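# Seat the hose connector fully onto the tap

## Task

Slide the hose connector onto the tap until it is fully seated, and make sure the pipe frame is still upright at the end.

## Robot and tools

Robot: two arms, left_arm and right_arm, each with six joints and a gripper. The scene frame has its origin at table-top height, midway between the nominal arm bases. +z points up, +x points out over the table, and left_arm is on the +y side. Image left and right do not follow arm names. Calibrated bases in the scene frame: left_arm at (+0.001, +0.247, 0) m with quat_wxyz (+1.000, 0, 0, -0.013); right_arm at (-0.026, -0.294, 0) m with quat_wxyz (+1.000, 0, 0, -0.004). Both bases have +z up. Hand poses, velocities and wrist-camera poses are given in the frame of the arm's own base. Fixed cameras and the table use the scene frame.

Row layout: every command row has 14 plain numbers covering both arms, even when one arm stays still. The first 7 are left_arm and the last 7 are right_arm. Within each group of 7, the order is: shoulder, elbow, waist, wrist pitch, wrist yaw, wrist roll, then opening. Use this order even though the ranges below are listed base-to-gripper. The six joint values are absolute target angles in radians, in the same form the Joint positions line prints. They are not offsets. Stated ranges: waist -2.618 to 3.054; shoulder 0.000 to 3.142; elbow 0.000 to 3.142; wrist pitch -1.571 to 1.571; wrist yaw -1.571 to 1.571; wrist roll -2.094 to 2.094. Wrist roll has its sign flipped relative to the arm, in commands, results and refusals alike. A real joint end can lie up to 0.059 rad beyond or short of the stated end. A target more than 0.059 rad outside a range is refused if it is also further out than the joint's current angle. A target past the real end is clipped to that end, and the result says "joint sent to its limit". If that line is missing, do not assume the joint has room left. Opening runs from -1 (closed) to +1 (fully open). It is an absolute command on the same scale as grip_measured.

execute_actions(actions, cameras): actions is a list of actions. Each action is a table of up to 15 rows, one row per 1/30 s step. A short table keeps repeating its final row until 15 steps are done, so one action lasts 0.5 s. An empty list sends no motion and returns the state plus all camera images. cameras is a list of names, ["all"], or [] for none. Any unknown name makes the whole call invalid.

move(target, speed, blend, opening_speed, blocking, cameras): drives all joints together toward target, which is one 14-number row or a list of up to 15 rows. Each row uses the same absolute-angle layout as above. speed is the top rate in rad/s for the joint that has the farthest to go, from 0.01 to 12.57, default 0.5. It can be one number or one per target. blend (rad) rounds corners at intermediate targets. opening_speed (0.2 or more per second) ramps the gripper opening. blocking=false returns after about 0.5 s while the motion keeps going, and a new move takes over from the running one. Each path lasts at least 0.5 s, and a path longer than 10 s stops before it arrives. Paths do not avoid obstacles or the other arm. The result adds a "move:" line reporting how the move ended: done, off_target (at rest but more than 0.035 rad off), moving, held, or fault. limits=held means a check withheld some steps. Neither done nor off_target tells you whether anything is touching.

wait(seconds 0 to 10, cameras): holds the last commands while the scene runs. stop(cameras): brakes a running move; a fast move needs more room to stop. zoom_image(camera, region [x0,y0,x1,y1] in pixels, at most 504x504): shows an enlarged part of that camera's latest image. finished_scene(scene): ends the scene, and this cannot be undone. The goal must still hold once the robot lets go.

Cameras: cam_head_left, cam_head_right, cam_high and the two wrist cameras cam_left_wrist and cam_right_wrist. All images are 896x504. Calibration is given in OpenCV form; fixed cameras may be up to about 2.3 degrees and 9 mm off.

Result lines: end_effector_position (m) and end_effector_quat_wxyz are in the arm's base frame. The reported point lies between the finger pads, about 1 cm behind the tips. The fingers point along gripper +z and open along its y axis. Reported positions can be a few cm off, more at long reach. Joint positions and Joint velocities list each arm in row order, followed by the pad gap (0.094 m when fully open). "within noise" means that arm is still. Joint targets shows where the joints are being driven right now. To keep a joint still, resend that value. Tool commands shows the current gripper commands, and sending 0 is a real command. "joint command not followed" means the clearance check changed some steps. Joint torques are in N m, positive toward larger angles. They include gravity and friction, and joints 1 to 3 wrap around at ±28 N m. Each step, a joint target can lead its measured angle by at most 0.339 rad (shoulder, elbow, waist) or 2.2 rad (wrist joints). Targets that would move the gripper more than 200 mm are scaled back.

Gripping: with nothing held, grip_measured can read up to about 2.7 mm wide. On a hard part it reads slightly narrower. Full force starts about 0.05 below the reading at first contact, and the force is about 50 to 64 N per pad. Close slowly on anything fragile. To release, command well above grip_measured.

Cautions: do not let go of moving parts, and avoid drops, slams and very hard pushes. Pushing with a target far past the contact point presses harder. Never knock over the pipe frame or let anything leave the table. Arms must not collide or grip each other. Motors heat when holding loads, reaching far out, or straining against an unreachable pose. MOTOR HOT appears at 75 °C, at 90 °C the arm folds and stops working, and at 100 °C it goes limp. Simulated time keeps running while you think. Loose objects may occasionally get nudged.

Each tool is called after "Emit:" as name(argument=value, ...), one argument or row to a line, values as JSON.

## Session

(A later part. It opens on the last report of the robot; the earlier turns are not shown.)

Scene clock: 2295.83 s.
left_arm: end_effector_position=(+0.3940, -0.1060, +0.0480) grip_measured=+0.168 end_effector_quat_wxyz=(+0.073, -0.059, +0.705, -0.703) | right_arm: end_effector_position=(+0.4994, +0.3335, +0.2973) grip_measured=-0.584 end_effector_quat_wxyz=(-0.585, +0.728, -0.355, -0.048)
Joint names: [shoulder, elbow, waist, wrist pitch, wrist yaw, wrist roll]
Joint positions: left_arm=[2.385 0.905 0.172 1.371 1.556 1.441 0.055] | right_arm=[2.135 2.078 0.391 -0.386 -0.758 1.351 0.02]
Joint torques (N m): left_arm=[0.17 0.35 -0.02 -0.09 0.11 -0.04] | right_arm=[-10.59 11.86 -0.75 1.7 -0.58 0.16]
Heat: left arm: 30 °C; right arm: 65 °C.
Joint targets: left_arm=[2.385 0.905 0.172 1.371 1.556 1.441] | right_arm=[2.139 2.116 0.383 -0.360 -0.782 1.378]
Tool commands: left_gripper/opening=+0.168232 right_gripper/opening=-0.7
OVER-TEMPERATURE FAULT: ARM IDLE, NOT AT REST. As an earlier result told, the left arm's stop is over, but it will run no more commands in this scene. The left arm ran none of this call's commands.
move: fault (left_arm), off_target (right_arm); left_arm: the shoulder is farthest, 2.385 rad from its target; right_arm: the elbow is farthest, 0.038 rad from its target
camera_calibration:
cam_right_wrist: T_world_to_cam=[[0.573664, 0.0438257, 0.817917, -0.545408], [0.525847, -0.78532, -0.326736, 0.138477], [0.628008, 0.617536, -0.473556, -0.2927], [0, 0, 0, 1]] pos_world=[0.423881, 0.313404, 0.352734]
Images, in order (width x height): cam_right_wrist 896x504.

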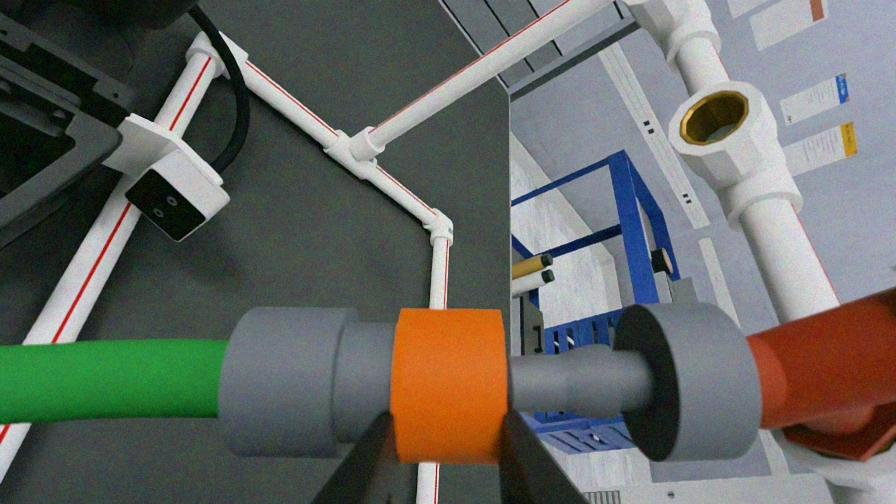

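Emit:
move(
  target=[0,0,0,0,0,0,0.168,2.177,2.209,0.379,-0.417,-0.786,1.378,-0.7],
  speed=0.12,
  cameras=["cam_right_wrist"],
)

Emit:
zoom_image(
  camera="cam_right_wrist",
  region=[380, 260, 884, 504],
)

Scene clock: 2304.00 s.
left_arm: end_effector_position=(+0.3940, -0.1060, +0.0480) grip_measured=+0.168 end_effector_quat_wxyz=(+0.073, -0.059, +0.705, -0.703) | right_arm: end_effector_position=(+0.5049, +0.3337, +0.3049) grip_measured=-0.584 end_effector_quat_wxyz=(-0.584, +0.728, -0.355, -0.049)
Joint names: [shoulder, elbow, waist, wrist pitch, wrist yaw, wrist roll]
Joint positions: left_arm=[2.385 0.905 0.172 1.371 1.556 1.441 0.055] | right_arm=[2.173 2.171 0.387 -0.445 -0.763 1.352 0.02]
Joint torques (N m): left_arm=[0.13 0.34 -0.03 -0.08 0.1 -0.03] | right_arm=[-10.76 11.81 -0.73 1.72 -0.56 0.17]
Heat: left arm: 30 °C; right arm: 65 °C.
Joint targets: left_arm=[2.385 0.905 0.172 1.371 1.556 1.441] | right_arm=[2.177 2.209 0.379 -0.417 -0.786 1.378]
Tool commands: left_gripper/opening=+0.168232 right_gripper/opening=-0.7
OVER-TEMPERATURE FAULT: ARM IDLE, NOT AT REST. As an earlier result told, the left arm's stop is over, but it will run no more commands in this scene. The left arm ran none of this call's commands.
move: fault (left_arm), off_target (right_arm); left_arm: the shoulder is farthest, 2.385 rad from its target; right_arm: the elbow is farthest, 0.038 rad from its target
camera_calibration:
cam_right_wrist: T_world_to_cam=[[0.576001, 0.0439086, 0.816269, -0.55552], [0.525129, -0.785139, -0.328324, 0.139017], [0.626468, 0.617761, -0.475299, -0.291318], [0, 0, 0, 1]] pos_world=[0.42948, 0.313504, 0.360633]
Images, in order (width x height): cam_right_wrist 896x504.

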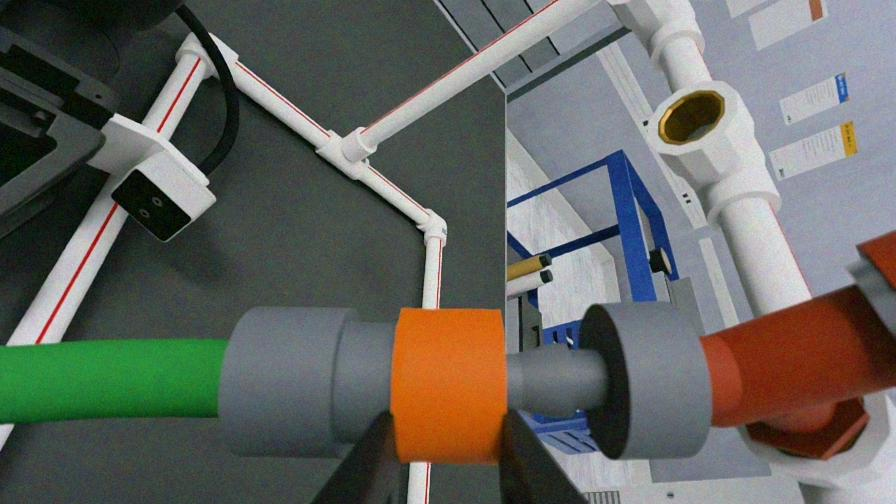

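Scaled by 1.000.

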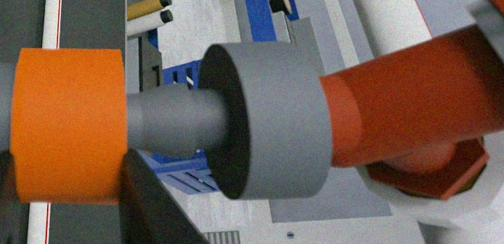

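Emit:
move(
  target=[0,0,0,0,0,0,0.168,2.213,2.30,0.377,-0.472,-0.786,1.378,-0.7],
  speed=0.1,
  cameras=["cam_right_wrist"],
)

Emit:
zoom_image(
  camera="cam_right_wrist",
  region=[380, 260, 884, 504],
)

Scene clock: 2310.47 s.
left_arm: end_effector_position=(+0.3940, -0.1060, +0.0480) grip_measured=+0.168 end_effector_quat_wxyz=(+0.073, -0.059, +0.705, -0.703) | right_arm: end_effector_position=(+0.5088, +0.3353, +0.3110) grip_measured=-0.584 end_effector_quat_wxyz=(-0.583, +0.728, -0.357, -0.051)
Joint names: [shoulder, elbow, waist, wrist pitch, wrist yaw, wrist roll]
Joint positions: left_arm=[2.385 0.905 0.172 1.371 1.556 1.441 0.055] | right_arm=[2.211 2.261 0.387 -0.502 -0.763 1.352 0.02]
Joint torques (N m): left_arm=[0.17 0.32 -0.08 -0.09 0.08 -0.05] | right_arm=[-11.08 11.79 -0.9 1.72 -0.56 0.17]
Heat: left arm: 30 °C; right arm: 64 °C.
Joint targets: left_arm=[2.385 0.905 0.172 1.371 1.556 1.441] | right_arm=[2.213 2.300 0.377 -0.472 -0.786 1.378]
Tool commands: left_gripper/opening=+0.168232 right_gripper/opening=-0.7
OVER-TEMPERATURE FAULT: ARM IDLE, NOT AT REST. As an earlier result told, the left arm's stop is over, but it will run no more commands in this scene. The left arm ran none of this call's commands.
move: fault (left_arm), off_target (right_arm); left_arm: the shoulder is farthest, 2.385 rad from its target; right_arm: the elbow is farthest, 0.039 rad from its target
camera_calibration:
cam_right_wrist: T_world_to_cam=[[0.579754, 0.0455123, 0.81352, -0.564438], [0.523904, -0.7855, -0.329415, 0.141324], [0.624027, 0.617186, -0.479241, -0.289225], [0, 0, 0, 1]] pos_world=[0.433679, 0.315204, 0.367128]
Images, in order (width x height): cam_right_wrist 896x504.

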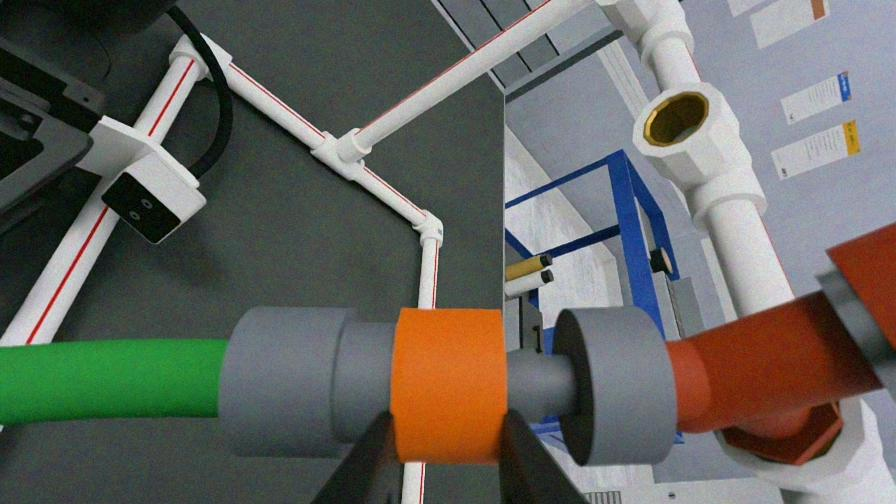

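Scaled by 1.000.

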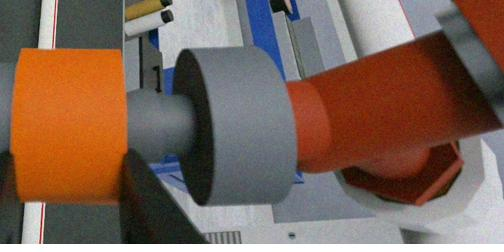

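Emit:
move(
  target=[0,0,0,0,0,0,0.168,2.213,2.30,0.377,-0.472,-0.786,1.378,-0.46],
  opening_speed=0.3,
  cameras=["cam_right_wrist"],
)

Emit:
zoom_image(
  camera="cam_right_wrist",
  region=[200, 260, 704, 504],
)

Scene clock: 2323.80 s.
left_arm: end_effector_position=(+0.3940, -0.1060, +0.0480) grip_measured=+0.168 end_effector_quat_wxyz=(+0.073, -0.059, +0.705, -0.703) | right_arm: end_effector_position=(+0.5073, +0.3357, +0.3142) grip_measured=-0.463 end_effector_quat_wxyz=(-0.586, +0.730, -0.347, -0.051)
Joint names: [shoulder, elbow, waist, wrist pitch, wrist yaw, wrist roll]
Joint positions: left_arm=[2.385 0.905 0.172 1.371 1.556 1.441 0.055] | right_arm=[2.211 2.267 0.385 -0.502 -0.776 1.364 0.025]
Joint torques (N m): left_arm=[0.18 0.32 -0.03 -0.1 0.1 -0.03] | right_arm=[-11.08 11.18 -0.76 1.72 -0.4 0.05]
Heat: left arm: 30 °C; right arm: 66 °C.
Joint targets: left_arm=[2.385 0.905 0.172 1.371 1.556 1.441] | right_arm=[2.213 2.300 0.377 -0.472 -0.786 1.378]
Tool commands: left_gripper/opening=+0.168232 right_gripper/opening=-0.46
OVER-TEMPERATURE FAULT: ARM IDLE, NOT AT REST. As an earlier result told, the left arm's stop is over, but it will run no more commands in this scene. The left arm ran none of this call's commands.
move: fault (left_arm); left_arm: the shoulder is farthest, 2.385 rad from its target
camera_calibration:
cam_right_wrist: T_world_to_cam=[[0.567971, 0.0509731, 0.821469, -0.564505], [0.539659, -0.776651, -0.324933, 0.131144], [0.621431, 0.627866, -0.468623, -0.29255], [0, 0, 0, 1]] pos_world=[0.431649, 0.31431, 0.36924]
Images, in order (width x height): cam_right_wrist 896x504.

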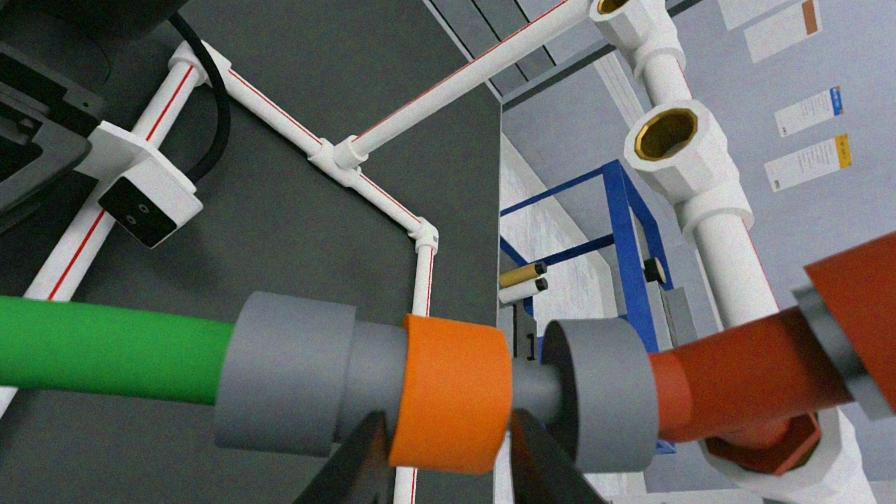

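Scaled by 1.000.

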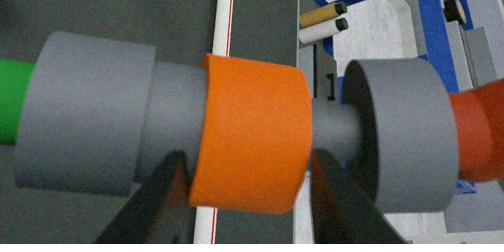

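Emit:
move(
  target=[0,0,0,0,0,0,0.168,2.170,2.268,0.392,-0.457,-0.756,1.349,-0.46],
  speed=0.1,
  cameras=[],
)

Scene clock: 2343.57 s.
left_arm: end_effector_position=(+0.3940, -0.1060, +0.0480) grip_measured=+0.168 end_effector_quat_wxyz=(+0.073, -0.059, +0.705, -0.703) | right_arm: end_effector_position=(+0.5079, +0.3361, +0.3142) grip_measured=-0.463 end_effector_quat_wxyz=(-0.586, +0.729, -0.349, -0.049)
Joint names: [shoulder, elbow, waist, wrist pitch, wrist yaw, wrist roll]
Joint positions: left_arm=[2.385 0.905 0.172 1.371 1.556 1.441 0.055] | right_arm=[2.211 2.267 0.387 -0.5 -0.77 1.36 0.025]
Joint torques (N m): left_arm=[0.2 0.35 0.03 -0.08 0.09 -0.03] | right_arm=[-14.76 7.97 0.46 1.86 -0.11 -0.23]
Heat: left arm: 30 °C; right arm: 67 °C.
Joint targets: left_arm=[2.385 0.905 0.172 1.371 1.556 1.441] | right_arm=[2.170 2.268 0.392 -0.457 -0.756 1.349]
Tool commands: left_gripper/opening=+0.168232 right_gripper/opening=-0.46
OVER-TEMPERATURE FAULT: ARM IDLE, NOT AT REST. As an earlier result told, the left arm's stop is over, but it will run no more commands in this scene. The left arm ran none of this call's commands.
move: fault (left_arm), off_target (right_arm); left_arm: the shoulder is farthest, 2.385 rad from its target; right_arm: the wrist pitch is farthest, 0.043 rad from its target
No camera images: "cameras" was empty.

Emit:
move(
  target=[
    [0,0,0,0,0,0,0.168,2.088,2.064,0.396,-0.2275,-0.734,1.275,-0.46],
    [0,0,0,0,0,0,0.168,2.032,1.907,0.400,-0.02,-0.7115,1.20,-0.46],
  ],
  speed=0.15,
  cameras=["cam_right_wrist"],
)

Emit:
zoom_image(
  camera="cam_right_wrist",
  region=[200, 260, 704, 504],
)

Scene clock: 2348.77 s.
left_arm: end_effector_position=(+0.3940, -0.1060, +0.0480) grip_measured=+0.168 end_effector_quat_wxyz=(+0.073, -0.059, +0.705, -0.703) | right_arm: end_effector_position=(+0.5064, +0.3349, +0.3144) grip_measured=-0.463 end_effector_quat_wxyz=(+0.642, -0.682, +0.350, +0.028)
Joint names: [shoulder, elbow, waist, wrist pitch, wrist yaw, wrist roll]
Joint positions: left_arm=[2.385 0.905 0.172 1.371 1.556 1.441 0.055] | right_arm=[2.078 1.908 0.394 -0.068 -0.731 1.213 0.025]
Joint torques (N m): left_arm=[0.2 0.34 0.02 -0.08 0.11 -0.04] | right_arm=[-14.68 8.08 0.49 1.97 0.06 -0.28]
Heat: left arm: 30 °C; right arm: 70 °C.
Joint targets: left_arm=[2.385 0.905 0.172 1.371 1.556 1.441] | right_arm=[2.032 1.907 0.400 -0.020 -0.712 1.200]
Tool commands: left_gripper/opening=+0.168232 right_gripper/opening=-0.46
OVER-TEMPERATURE FAULT: ARM IDLE, NOT AT REST. As an earlier result told, the left arm's stop is over, but it will run no more commands in this scene. The left arm ran none of this call's commands.
move: fault (left_arm), off_target (right_arm); left_arm: the shoulder is farthest, 2.385 rad from its target; right_arm: the wrist pitch is farthest, 0.048 rad from its target
camera_calibration:
cam_right_wrist: T_world_to_cam=[[0.513339, -0.0894192, 0.853515, -0.499582], [0.507407, -0.77047, -0.385894, 0.164403], [0.692114, 0.631174, -0.350141, -0.365628], [0, 0, 0, 1]] pos_world=[0.426092, 0.31277, 0.361822]
Images, in order (width x height): cam_right_wrist 896x504.

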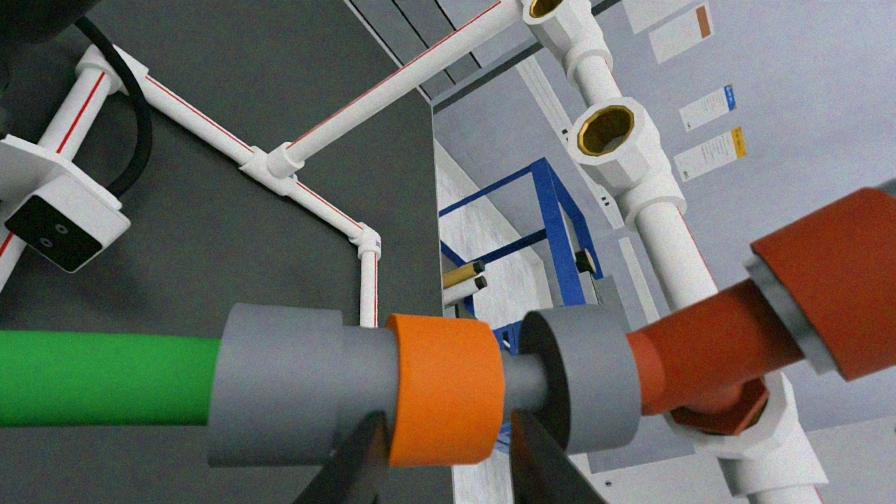

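Scaled by 1.000.

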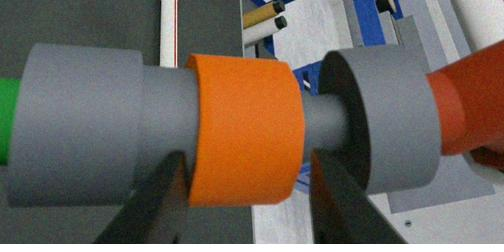

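Emit:
move(
  target=[0,0,0,0,0,0,0.168,1.9725,1.685,0.4145,0.311,-0.64,1.091,-0.46],
  speed=0.15,
  cameras=["cam_right_wrist"],
)

Emit:
zoom_image(
  camera="cam_right_wrist",
  region=[200, 260, 704, 504],
)

Scene clock: 2353.73 s.
left_arm: end_effector_position=(+0.3940, -0.1060, +0.0480) grip_measured=+0.168 end_effector_quat_wxyz=(+0.073, -0.059, +0.705, -0.703) | right_arm: end_effector_position=(+0.5044, +0.3329, +0.3148) grip_measured=-0.463 end_effector_quat_wxyz=(+0.689, -0.635, +0.350, +0.000)
Joint names: [shoulder, elbow, waist, wrist pitch, wrist yaw, wrist roll]
Joint positions: left_arm=[2.385 0.905 0.172 1.371 1.556 1.441 0.055] | right_arm=[2.019 1.686 0.409 0.269 -0.657 1.106 0.025]
Joint torques (N m): left_arm=[0.16 0.32 0.01 -0.08 0.1 -0.03] | right_arm=[-14.26 8.21 0.51 1.95 0.12 -0.29]
Heat: left arm: 30 °C; right arm: 71 °C.
Joint targets: left_arm=[2.385 0.905 0.172 1.371 1.556 1.441] | right_arm=[1.973 1.685 0.414 0.311 -0.640 1.091]
Tool commands: left_gripper/opening=+0.168232 right_gripper/opening=-0.46
OVER-TEMPERATURE FAULT: ARM IDLE, NOT AT REST. As an earlier result told, the left arm's stop is over, but it will run no more commands in this scene. The left arm ran none of this call's commands.
move: fault (left_arm), off_target (right_arm); left_arm: the shoulder is farthest, 2.385 rad from its target; right_arm: the shoulder is farthest, 0.046 rad from its target
camera_calibration:
cam_right_wrist: T_world_to_cam=[[0.442449, -0.214513, 0.87076, -0.427088], [0.481823, -0.762063, -0.432558, 0.18883], [0.756363, 0.610937, -0.233817, -0.4251], [0, 0, 0, 1]] pos_world=[0.419512, 0.311994, 0.354175]
Images, in order (width x height): cam_right_wrist 896x504.

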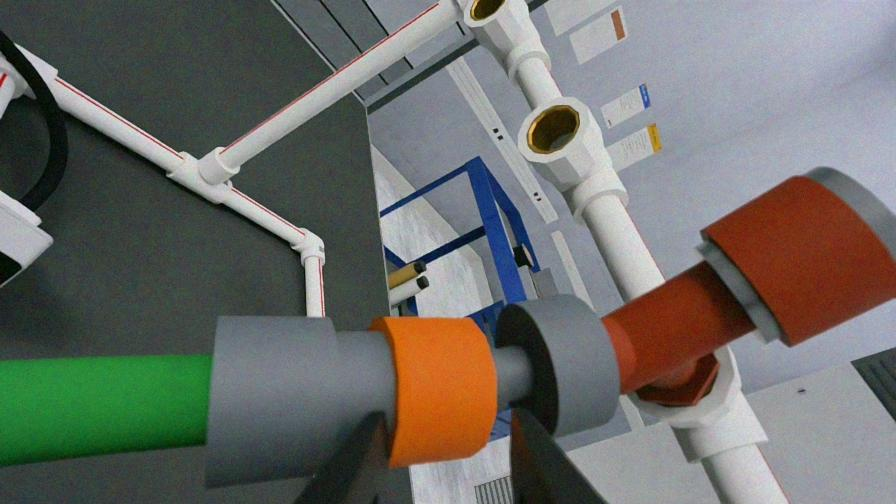

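Scaled by 1.000.

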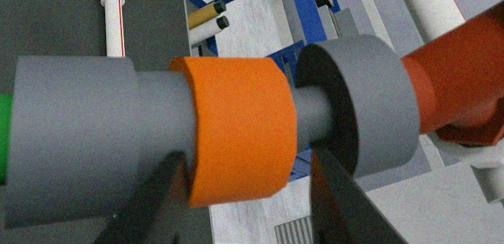

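Emit:
zoom_image(
  camera="cam_right_wrist",
  region=[360, 360, 620, 504],
)

Scaled by 1.938 from the camera's 896x504 image, which has a finer 1280x720 frame.

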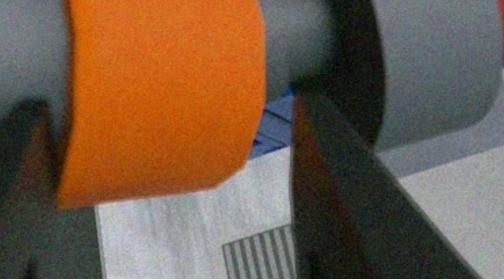

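Emit:
move(
  target=[
    [0,0,0,0,0,0,0.168,2.019,1.719,0.404,0.297,-0.675,1.095,-0.46],
    [0,0,0,0,0,0,0.168,2.027,1.757,0.397,0.268,-0.681,1.10,-0.46],
  ],
  speed=[0.1,0.04],
  cameras=["cam_right_wrist"],
)

Emit:
zoom_image(
  camera="cam_right_wrist",
  region=[300, 280, 700, 504],
)

Scene clock: 2366.73 s.
left_arm: end_effector_position=(+0.3940, -0.1060, +0.0480) grip_measured=+0.168 end_effector_quat_wxyz=(+0.073, -0.059, +0.705, -0.703) | right_arm: end_effector_position=(+0.5024, +0.3350, +0.3227) grip_measured=-0.463 end_effector_quat_wxyz=(+0.691, -0.637, +0.342, +0.007)
Joint names: [shoulder, elbow, waist, wrist pitch, wrist yaw, wrist roll]
Joint positions: left_arm=[2.385 0.905 0.172 1.371 1.556 1.441 0.055] | right_arm=[2.021 1.717 0.409 0.245 -0.678 1.105 0.025]
Joint torques (N m): left_arm=[0.1 0.34 0.02 -0.09 0.1 -0.05] | right_arm=[-9.83 12.26 -1.07 1.77 -0.13 -0.19]
Heat: left arm: 29 °C; right arm: 78 °C. Fold the right arm in close to its base, or ease its load, before you think long.
Joint targets: left_arm=[2.385 0.905 0.172 1.371 1.556 1.441] | right_arm=[2.027 1.757 0.397 0.268 -0.681 1.100]
Tool commands: left_gripper/opening=+0.168232 right_gripper/opening=-0.46
OVER-TEMPERATURE FAULT: ARM IDLE, NOT AT REST. As an earlier result told, the left arm's stop is over, but it will run no more commands in this scene. The left arm ran none of this call's commands.
MOTOR HOT: the shoulder of the right arm reports 78 °C; the controller's stop level is 90 °C. To cool a motor, set the load down, stop pushing, or move to a pose that needs little force.
move: fault (left_arm), off_target (right_arm); left_arm: the shoulder is farthest, 2.385 rad from its target; right_arm: the elbow is farthest, 0.040 rad from its target
camera_calibration:
cam_right_wrist: T_world_to_cam=[[0.444094, -0.208352, 0.871419, -0.435769], [0.498691, -0.750536, -0.433593, 0.182876], [0.744371, 0.627124, -0.229405, -0.423909], [0, 0, 0, 1]] pos_world=[0.417869, 0.312305, 0.361784]
Images, in order (width x height): cam_right_wrist 896x504.

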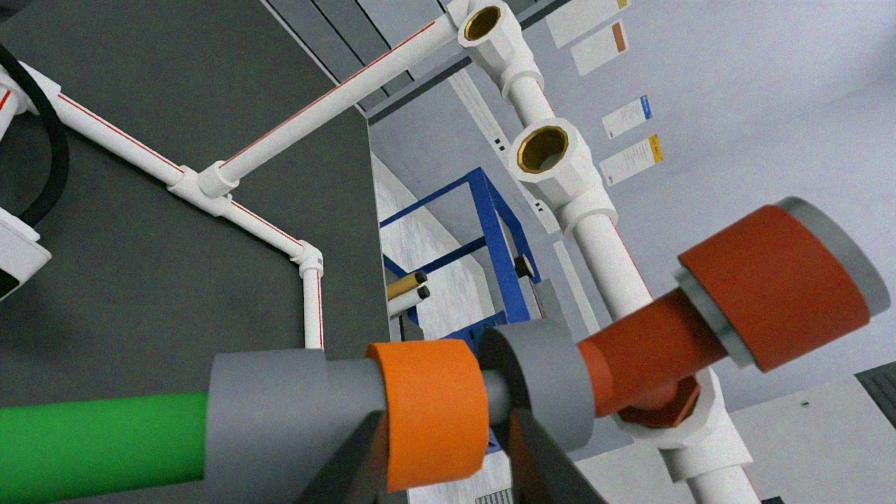

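Scaled by 1.260 from the camera's 896x504 image, which has a finer 1280x720 frame.

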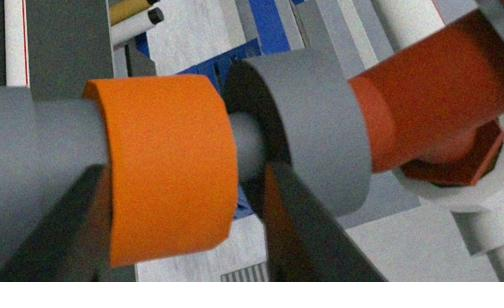

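Emit:
move(
  target=[0,0,0,0,0,0,0.168,2.027,1.757,0.397,0.268,-0.681,1.10,-0.1],
  opening_speed=0.5,
  cameras=["cam_right_wrist"],
)

Emit:
zoom_image(
  camera="cam_right_wrist",
  region=[300, 280, 700, 504],
)

Scene clock: 2370.67 s.
left_arm: end_effector_position=(+0.3940, -0.1060, +0.0480) grip_measured=+0.168 end_effector_quat_wxyz=(+0.073, -0.059, +0.705, -0.703) | right_arm: end_effector_position=(+0.5025, +0.3351, +0.3243) grip_measured=-0.103 end_effector_quat_wxyz=(+0.691, -0.637, +0.341, +0.006)
Joint names: [shoulder, elbow, waist, wrist pitch, wrist yaw, wrist roll]
Joint positions: left_arm=[2.385 0.905 0.172 1.371 1.556 1.441 0.055] | right_arm=[2.021 1.721 0.409 0.244 -0.678 1.105 0.042]
Joint torques (N m): left_arm=[0.2 0.38 -0.03 -0.09 0.11 -0.04] | right_arm=[-9.81 11.93 -1.09 1.78 -0.12 -0.19]
Heat: left arm: 29 °C; right arm: 76 °C. Fold the right arm in close to its base, or ease its load, before you think long.
Joint targets: left_arm=[2.385 0.905 0.172 1.371 1.556 1.441] | right_arm=[2.027 1.757 0.397 0.268 -0.681 1.100]
Tool commands: left_gripper/opening=+0.168232 right_gripper/opening=-0.1
OVER-TEMPERATURE FAULT: ARM IDLE, NOT AT REST. As an earlier result told, the left arm's stop is over, but it will run no more commands in this scene. The left arm ran none of this call's commands.
MOTOR HOT: still on. The shoulder of the right arm reports 76 °C.
move: fault (left_arm), off_target (right_arm); left_arm: the shoulder is farthest, 2.385 rad from its target; right_arm: the elbow is farthest, 0.036 rad from its target
camera_calibration:
cam_right_wrist: T_world_to_cam=[[0.441669, -0.209404, 0.872398, -0.435919], [0.499886, -0.750022, -0.433107, 0.182604], [0.745012, 0.62739, -0.226583, -0.424983], [0, 0, 0, 1]] pos_world=[0.417868, 0.312304, 0.363088]
Images, in order (width x height): cam_right_wrist 896x504.

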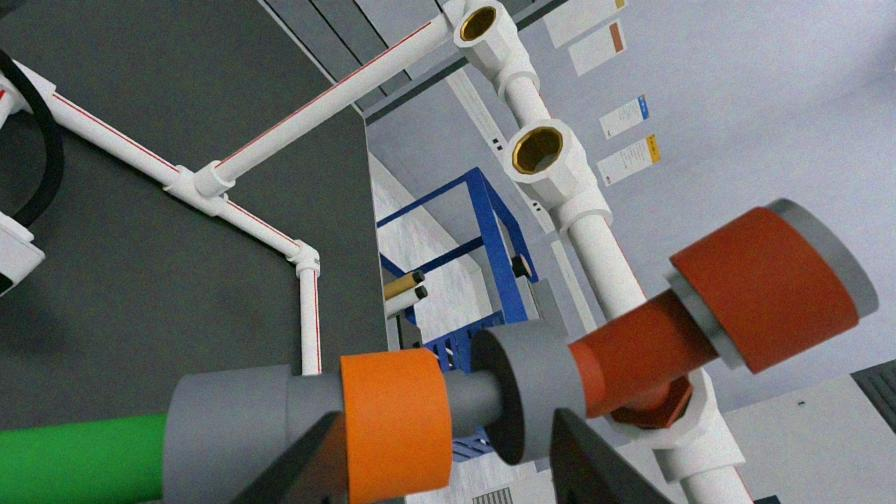

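Scaled by 1.260 from the camera's 896x504 image, which has a finer 1280x720 frame.

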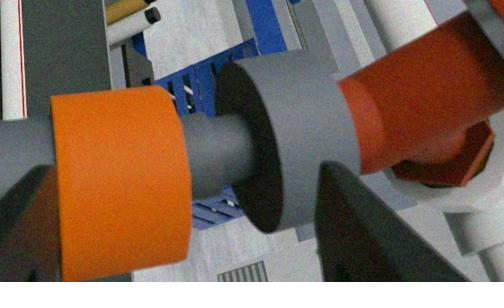

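Emit:
move(
  target=[0,0,0,0,0,0,0.168,2.037,1.803,0.389,0.232,-0.700,1.105,0.28],
  opening_speed=0.3,
  speed=0.05,
  cameras=["cam_right_wrist"],
)

Emit:
zoom_image(
  camera="cam_right_wrist",
  region=[300, 280, 700, 504],
)

Scene clock: 2377.90 s.
left_arm: end_effector_position=(+0.3940, -0.1060, +0.0480) grip_measured=+0.168 end_effector_quat_wxyz=(+0.073, -0.059, +0.705, -0.703) | right_arm: end_effector_position=(+0.5064, +0.3330, +0.3330) grip_measured=+0.277 end_effector_quat_wxyz=(+0.693, -0.636, +0.339, +0.006)
Joint names: [shoulder, elbow, waist, wrist pitch, wrist yaw, wrist roll]
Joint positions: left_arm=[2.385 0.905 0.172 1.371 1.556 1.441 0.055] | right_arm=[2.032 1.766 0.4 0.216 -0.689 1.105 0.06]
Joint torques (N m): left_arm=[0.14 0.35 -0.03 -0.08 0.11 -0.04] | right_arm=[-10 11.97 -1.03 1.71 -0.22 -0.13]
Heat: left arm: 29 °C; right arm: 73 °C. Fold the right arm in close to its base, or ease its load, before you think long.
Joint targets: left_arm=[2.385 0.905 0.172 1.371 1.556 1.441] | right_arm=[2.037 1.803 0.389 0.232 -0.700 1.105]
Tool commands: left_gripper/opening=+0.168232 right_gripper/opening=+0.28
OVER-TEMPERATURE FAULT: ARM IDLE, NOT AT REST. As an earlier result told, the left arm's stop is over, but it will run no more commands in this scene. The left arm ran none of this call's commands.
MOTOR HOT: still on. The shoulder of the right arm reports 73 °C.
move: fault (left_arm), off_target (right_arm); left_arm: the shoulder is farthest, 2.385 rad from its target; right_arm: the elbow is farthest, 0.037 rad from its target
camera_calibration:
cam_right_wrist: T_world_to_cam=[[0.437912, -0.210558, 0.874013, -0.443805], [0.504315, -0.747282, -0.432708, 0.179532], [0.744244, 0.630265, -0.221057, -0.426947], [0, 0, 0, 1]] pos_world=[0.421559, 0.309804, 0.371196]
Images, in order (width x height): cam_right_wrist 896x504.

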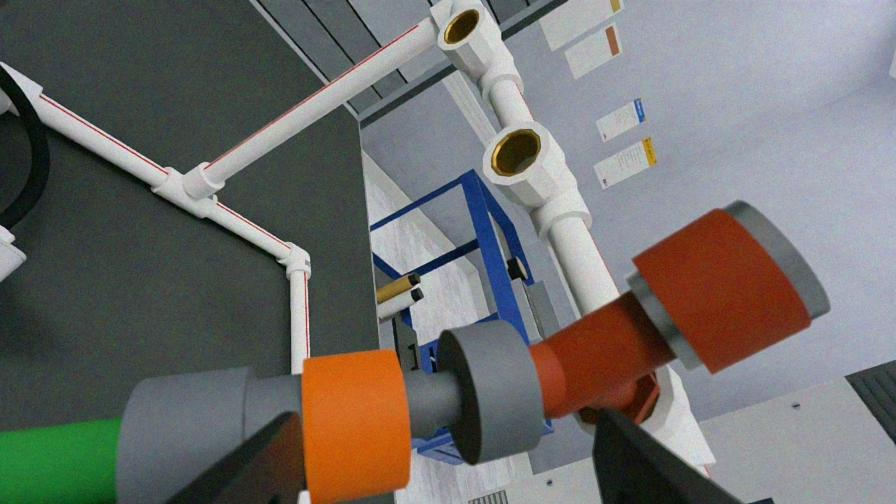

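Scaled by 1.260 from the camera's 896x504 image, which has a finer 1280x720 frame.

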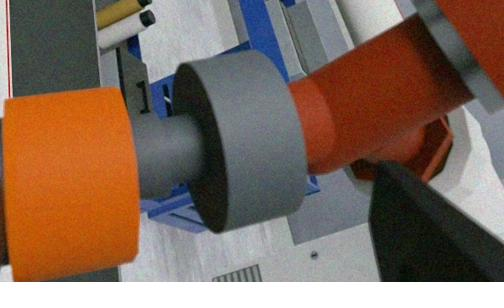

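Emit:
move(
  target=[0,0,0,0,0,0,0.168,2.057,1.814,0.376,0.262,-0.716,1.11,0.28],
  speed=0.05,
  cameras=["cam_right_wrist"],
)

Emit:
zoom_image(
  camera="cam_right_wrist",
  region=[200, 280, 700, 504],
)

Scene clock: 2396.80 s.
left_arm: end_effector_position=(+0.3940, -0.1060, +0.0480) grip_measured=+0.168 end_effector_quat_wxyz=(+0.073, -0.059, +0.705, -0.703) | right_arm: end_effector_position=(+0.5117, +0.3296, +0.3292) grip_measured=+0.277 end_effector_quat_wxyz=(+0.694, -0.637, +0.336, +0.008)
Joint names: [shoulder, elbow, waist, wrist pitch, wrist yaw, wrist roll]
Joint positions: left_arm=[2.385 0.905 0.172 1.371 1.556 1.441 0.055] | right_arm=[2.051 1.777 0.388 0.225 -0.708 1.105 0.06]
Joint torques (N m): left_arm=[0.14 0.39 -0.06 -0.09 0.11 -0.03] | right_arm=[-9.98 12.04 -1.07 1.89 -0.17 -0.08]
Heat: left arm: 29 °C; right arm: 68 °C.
Joint targets: left_arm=[2.385 0.905 0.172 1.371 1.556 1.441] | right_arm=[2.057 1.814 0.376 0.262 -0.716 1.110]
Tool commands: left_gripper/opening=+0.168232 right_gripper/opening=+0.28
OVER-TEMPERATURE FAULT: ARM IDLE, NOT AT REST. As an earlier result told, the left arm's stop is over, but it will run no more commands in this scene. The left arm ran none of this call's commands.
MOTOR HOT: cleared for the motors of the right arm.
move: fault (left_arm), off_target (right_arm); left_arm: the shoulder is farthest, 2.385 rad from its target; right_arm: the elbow is farthest, 0.037 rad from its target
camera_calibration:
cam_right_wrist: T_world_to_cam=[[0.438169, -0.209297, 0.874187, -0.444117], [0.50903, -0.743782, -0.433217, 0.169394], [0.740875, 0.63481, -0.219363, -0.429999], [0, 0, 0, 1]] pos_world=[0.426947, 0.306007, 0.3673]
Images, in order (width x height): cam_right_wrist 896x504.

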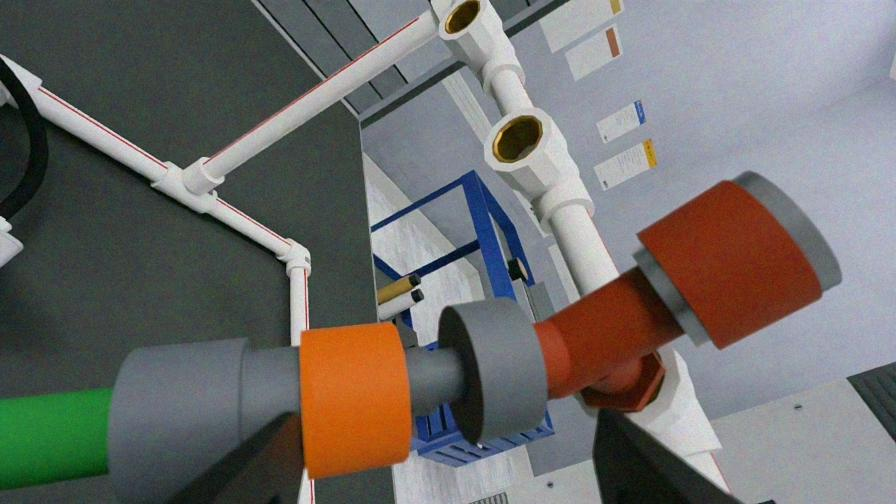

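Scaled by 1.008 from the camera's 896x504 image, which has a finer 1280x720 frame.

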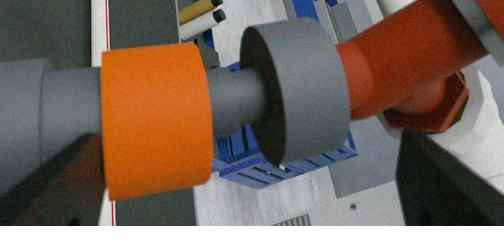

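Emit:
move(
  target=[0,0,0,0,0,0,0.168,2.143,2.113,0.374,-0.157,-0.744,1.235,0.28],
  speed=0.12,
  cameras=["cam_right_wrist"],
)

Emit:
zoom_image(
  camera="cam_right_wrist",
  region=[250, 280, 750, 504],
)

Scene clock: 2430.83 s.
left_arm: end_effector_position=(+0.3940, -0.1060, +0.0480) grip_measured=+0.168 end_effector_quat_wxyz=(+0.073, -0.059, +0.705, -0.703) | right_arm: end_effector_position=(+0.5167, +0.3354, +0.3343) grip_measured=+0.278 end_effector_quat_wxyz=(+0.643, -0.683, +0.347, +0.026)
Joint names: [shoulder, elbow, waist, wrist pitch, wrist yaw, wrist roll]
Joint positions: left_arm=[2.385 0.905 0.172 1.371 1.556 1.441 0.055] | right_arm=[2.137 2.076 0.387 -0.176 -0.74 1.221 0.06]
Joint torques (N m): left_arm=[0.13 0.28 -0.01 -0.07 0.1 -0.04] | right_arm=[-10.48 11.88 -1.14 1.72 -0.23 0.05]
Heat: left arm: 29 °C; right arm: 69 °C.
Joint targets: left_arm=[2.385 0.905 0.172 1.371 1.556 1.441] | right_arm=[2.143 2.113 0.374 -0.157 -0.744 1.235]
Tool commands: left_gripper/opening=+0.168232 right_gripper/opening=+0.28
OVER-TEMPERATURE FAULT: ARM IDLE, NOT AT REST. As an earlier result told, the left arm's stop is over, but it will run no more commands in this scene. The left arm ran none of this call's commands.
move: fault (left_arm), off_target (right_arm); left_arm: the shoulder is farthest, 2.385 rad from its target; right_arm: the elbow is farthest, 0.037 rad from its target
camera_calibration:
cam_right_wrist: T_world_to_cam=[[0.507162, -0.087317, 0.857416, -0.520602], [0.51234, -0.769439, -0.381407, 0.162906], [0.693033, 0.632724, -0.345494, -0.368696], [0, 0, 0, 1]] pos_world=[0.436085, 0.313172, 0.381123]
Images, in order (width x height): cam_right_wrist 896x504.

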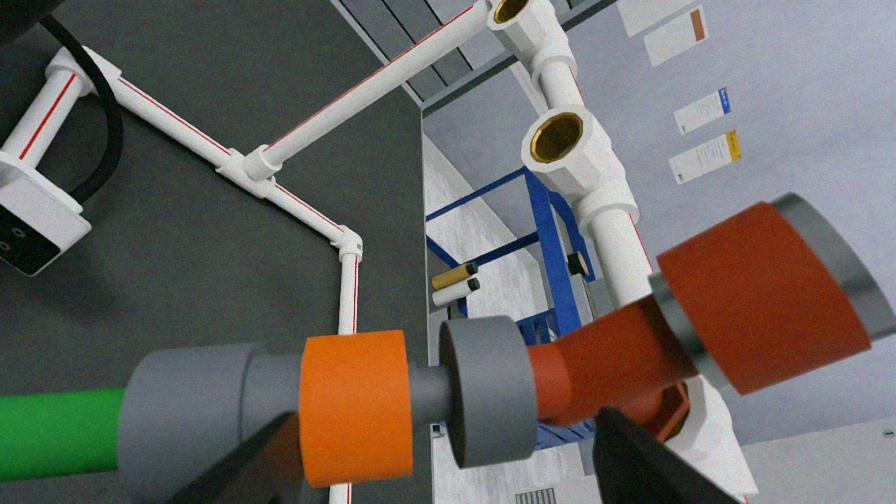

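Scaled by 1.008 from the camera's 896x504 image, which has a finer 1280x720 frame.

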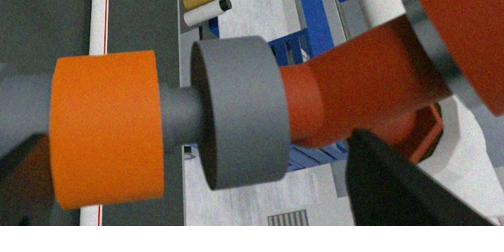

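Emit:
move(
  target=[0,0,0,0,0,0,0.168,2.237,2.343,0.366,-0.412,-0.762,1.305,0.28],
  speed=0.12,
  cameras=["cam_right_wrist"],
)

Emit:
zoom_image(
  camera="cam_right_wrist",
  region=[250, 280, 750, 504],
)

Scene clock: 2463.67 s.
left_arm: end_effector_position=(+0.3940, -0.1060, +0.0480) grip_measured=+0.168 end_effector_quat_wxyz=(+0.073, -0.059, +0.705, -0.703) | right_arm: end_effector_position=(+0.5213, +0.3349, +0.3324) grip_measured=+0.278 end_effector_quat_wxyz=(-0.612, +0.707, -0.354, -0.038)
Joint names: [shoulder, elbow, waist, wrist pitch, wrist yaw, wrist roll]
Joint positions: left_arm=[2.385 0.905 0.172 1.371 1.556 1.441 0.055] | right_arm=[2.231 2.307 0.379 -0.427 -0.759 1.29 0.06]
Joint torques (N m): left_arm=[0.14 0.31 -0.01 -0.09 0.1 -0.04] | right_arm=[-10.92 11.51 -1.22 1.62 -0.27 0.02]
Heat: left arm: 29 °C; right arm: 72 °C.
Joint targets: left_arm=[2.385 0.905 0.172 1.371 1.556 1.441] | right_arm=[2.237 2.343 0.366 -0.412 -0.762 1.305]
Tool commands: left_gripper/opening=+0.168232 right_gripper/opening=+0.28
OVER-TEMPERATURE FAULT: ARM IDLE, NOT AT REST. As an earlier result told, the left arm's stop is over, but it will run no more commands in this scene. The left arm ran none of this call's commands.
move: fault (left_arm), off_target (right_arm); left_arm: the shoulder is farthest, 2.385 rad from its target; right_arm: the elbow is farthest, 0.036 rad from its target
camera_calibration:
cam_right_wrist: T_world_to_cam=[[0.547348, -0.0189762, 0.83669, -0.558273], [0.515073, -0.780335, -0.35465, 0.15274], [0.659629, 0.625073, -0.417341, -0.328278], [0, 0, 0, 1]] pos_world=[0.443439, 0.313793, 0.384267]
Images, in order (width x height): cam_right_wrist 896x504.

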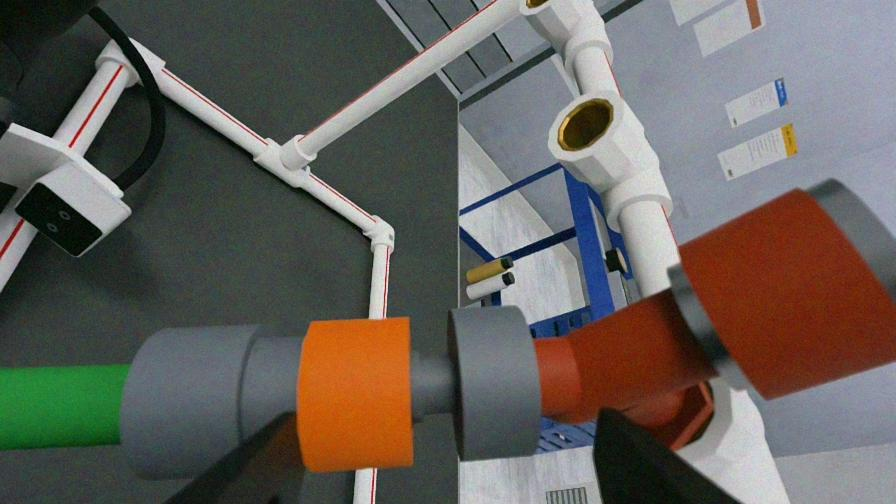

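Scaled by 1.008 from the camera's 896x504 image, which has a finer 1280x720 frame.

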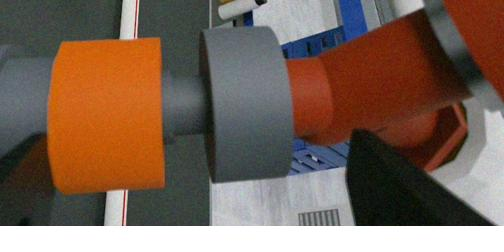

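Emit:
move(
  target=[0,0,0,0,0,0,0.168,2.402,2.712,0.365,-0.711,-0.78,1.402,0.24],
  speed=0.15,
  opening_speed=0.2,
  cameras=["cam_right_wrist"],
)

Emit:
zoom_image(
  camera="cam_right_wrist",
  region=[250, 280, 750, 504],
)

Scene clock: 2480.13 s.
left_arm: end_effector_position=(+0.3940, -0.1060, +0.0480) grip_measured=+0.168 end_effector_quat_wxyz=(+0.073, -0.059, +0.705, -0.703) | right_arm: end_effector_position=(+0.5222, +0.3370, +0.3316) grip_measured=+0.243 end_effector_quat_wxyz=(-0.584, +0.733, -0.345, -0.044)
Joint names: [shoulder, elbow, waist, wrist pitch, wrist yaw, wrist roll]
Joint positions: left_arm=[2.385 0.905 0.172 1.371 1.556 1.441 0.055] | right_arm=[2.397 2.677 0.379 -0.735 -0.774 1.385 0.058]
Joint torques (N m): left_arm=[0.17 0.34 -0.01 -0.1 0.1 -0.03] | right_arm=[-11.52 10.77 -1.24 1.67 -0.35 0.04]
Heat: left arm: 29 °C; right arm: 74 °C.
Joint targets: left_arm=[2.385 0.905 0.172 1.371 1.556 1.441] | right_arm=[2.402 2.712 0.365 -0.711 -0.780 1.402]
Tool commands: left_gripper/opening=+0.168232 right_gripper/opening=+0.24
OVER-TEMPERATURE FAULT: ARM IDLE, NOT AT REST. As an earlier result told, the left arm's stop is over, but it will run no more commands in this scene. The left arm ran none of this call's commands.
move: fault (left_arm); left_arm: the shoulder is farthest, 2.385 rad from its target
camera_calibration:
cam_right_wrist: T_world_to_cam=[[0.558221, 0.0591532, 0.827581, -0.587038], [0.542024, -0.781187, -0.30977, 0.125003], [0.628171, 0.621489, -0.468138, -0.296116], [0, 0, 0, 1]] pos_world=[0.445954, 0.316408, 0.385921]
Images, in order (width x height): cam_right_wrist 896x504.

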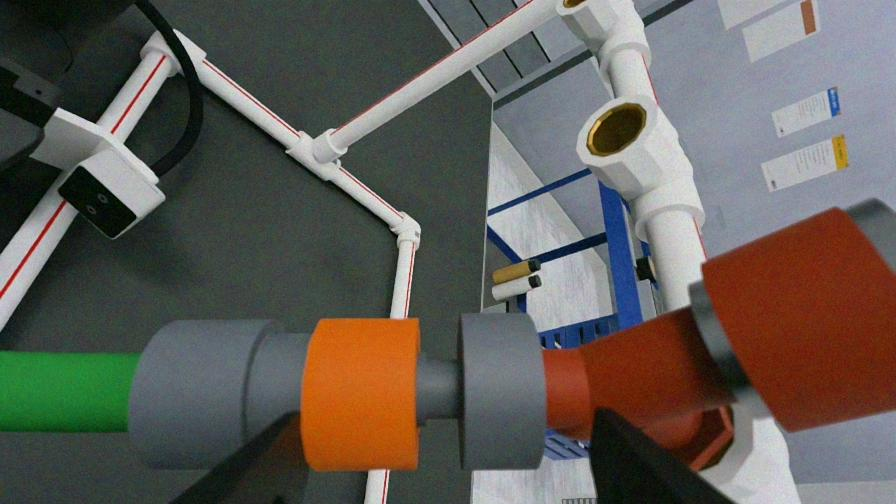

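Scaled by 1.008 from the camera's 896x504 image, which has a finer 1280x720 frame.

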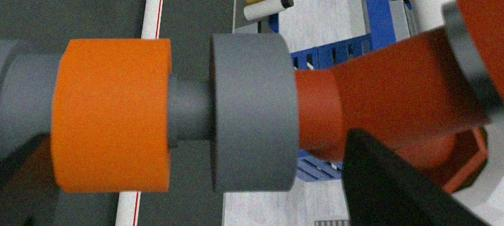

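Emit:
move(
  target=[0,0,0,0,0,0,0.168,2.431,2.760,0.367,-0.731,-0.78,1.404,0.24],
  speed=0.08,
  cameras=["cam_right_wrist"],
)

Emit:
zoom_image(
  camera="cam_right_wrist",
  region=[250, 280, 750, 504],
)

Scene clock: 2488.47 s.
left_arm: end_effector_position=(+0.3940, -0.1060, +0.0480) grip_measured=+0.168 end_effector_quat_wxyz=(+0.073, -0.059, +0.705, -0.703) | right_arm: end_effector_position=(+0.5232, +0.3375, +0.3307) grip_measured=+0.243 end_effector_quat_wxyz=(-0.583, +0.734, -0.345, -0.045)
Joint names: [shoulder, elbow, waist, wrist pitch, wrist yaw, wrist roll]
Joint positions: left_arm=[2.385 0.905 0.172 1.371 1.556 1.441 0.055] | right_arm=[2.423 2.727 0.379 -0.763 -0.775 1.387 0.058]
Joint torques (N m): left_arm=[0.13 0.31 -0.02 -0.09 0.11 -0.03] | right_arm=[-11.3 10.52 -1.07 1.74 -0.35 0.07]
Heat: left arm: 29 °C; right arm: 72 °C.
Joint targets: left_arm=[2.385 0.905 0.172 1.371 1.556 1.441] | right_arm=[2.431 2.760 0.367 -0.731 -0.780 1.404]
Tool commands: left_gripper/opening=+0.168232 right_gripper/opening=+0.24
OVER-TEMPERATURE FAULT: ARM IDLE, NOT AT REST. As an earlier result told, the left arm's stop is over, but it will run no more commands in this scene. The left arm ran none of this call's commands.
move: fault (left_arm); left_arm: the shoulder is farthest, 2.385 rad from its target
camera_calibration:
cam_right_wrist: T_world_to_cam=[[0.560718, 0.0616955, 0.825705, -0.588434], [0.542096, -0.781141, -0.30976, 0.124507], [0.625881, 0.621299, -0.471445, -0.295104], [0, 0, 0, 1]] pos_world=[0.447151, 0.316909, 0.385315]
Images, in order (width x height): cam_right_wrist 896x504.

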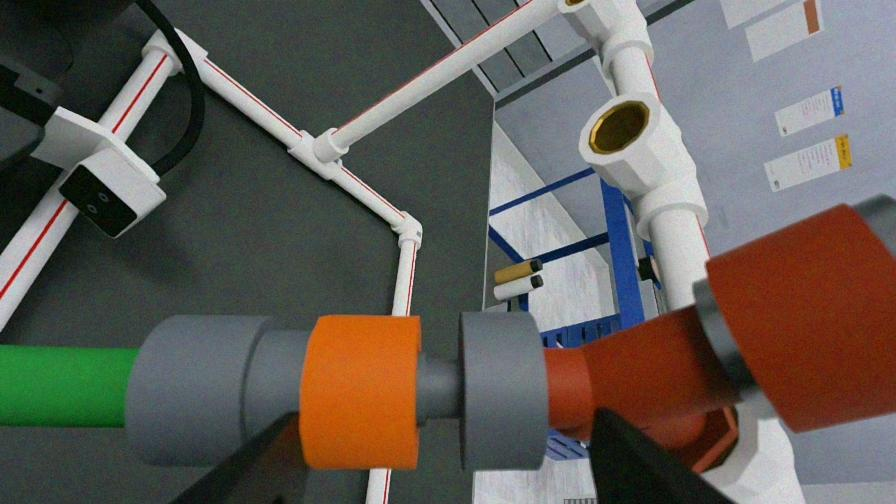

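Scaled by 1.008 from the camera's 896x504 image, which has a finer 1280x720 frame.

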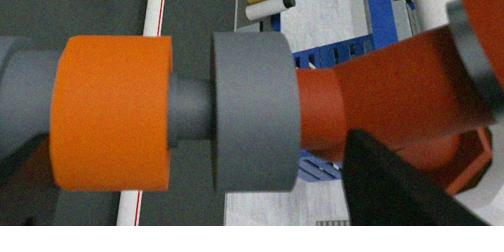

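Emit:
move(
  target=[0,0,0,0,0,0,0.168,2.431,2.760,0.367,-0.731,-0.78,1.404,0.10],
  opening_speed=0.2,
  cameras=["cam_right_wrist"],
)

Emit:
zoom_image(
  camera="cam_right_wrist",
  region=[250, 280, 750, 504],
)

Scene clock: 2501.17 s.
left_arm: end_effector_position=(+0.3940, -0.1060, +0.0480) grip_measured=+0.168 end_effector_quat_wxyz=(+0.073, -0.059, +0.705, -0.703) | right_arm: end_effector_position=(+0.5220, +0.3374, +0.3282) grip_measured=+0.103 end_effector_quat_wxyz=(-0.579, +0.735, -0.348, -0.050)
Joint names: [shoulder, elbow, waist, wrist pitch, wrist yaw, wrist roll]
Joint positions: left_arm=[2.385 0.905 0.172 1.371 1.556 1.441 0.055] | right_arm=[2.424 2.727 0.379 -0.775 -0.778 1.388 0.052]
Joint torques (N m): left_arm=[0.18 0.35 -0.05 -0.08 0.1 -0.03] | right_arm=[-11.41 10.51 -1.06 1.84 -0.32 0.07]
Heat: left arm: 29 °C; right arm: 75 °C. Fold the right arm in close to its base, or ease its load, before you think long.
Joint targets: left_arm=[2.385 0.905 0.172 1.371 1.556 1.441] | right_arm=[2.431 2.760 0.367 -0.731 -0.780 1.404]
Tool commands: left_gripper/opening=+0.168232 right_gripper/opening=+0.1
OVER-TEMPERATURE FAULT: ARM IDLE, NOT AT REST. As an earlier result told, the left arm's stop is over, but it will run no more commands in this scene. The left arm ran none of this call's commands.
MOTOR HOT: the shoulder of the right arm reports 75 °C; the controller's stop level is 90 °C. To cool a motor, set the load down, stop pushing, or move to a pose that needs little force.
move: fault (left_arm), off_target (right_arm); left_arm: the shoulder is farthest, 2.385 rad from its target; right_arm: the wrist pitch is farthest, 0.044 rad from its target
camera_calibration:
cam_right_wrist: T_world_to_cam=[[0.570538, 0.0662445, 0.818595, -0.589994], [0.54024, -0.781003, -0.31333, 0.12639], [0.618569, 0.621004, -0.48138, -0.288265], [0, 0, 0, 1]] pos_world=[0.446645, 0.316809, 0.383803]
Images, in order (width x height): cam_right_wrist 896x504.

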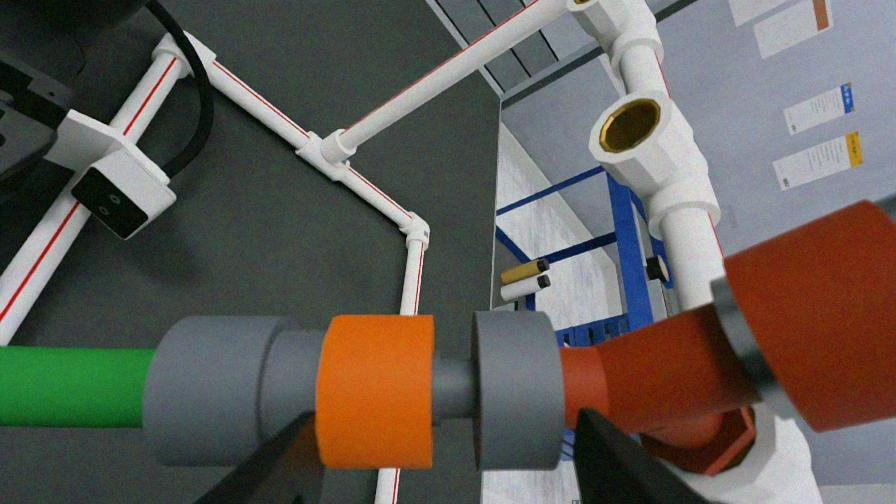

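Scaled by 1.008 from the camera's 896x504 image, which has a finer 1280x720 frame.

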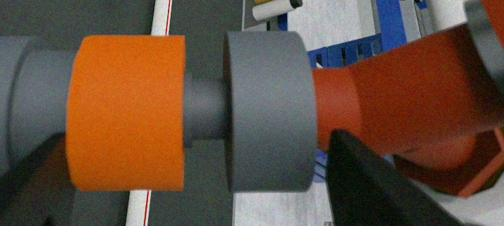

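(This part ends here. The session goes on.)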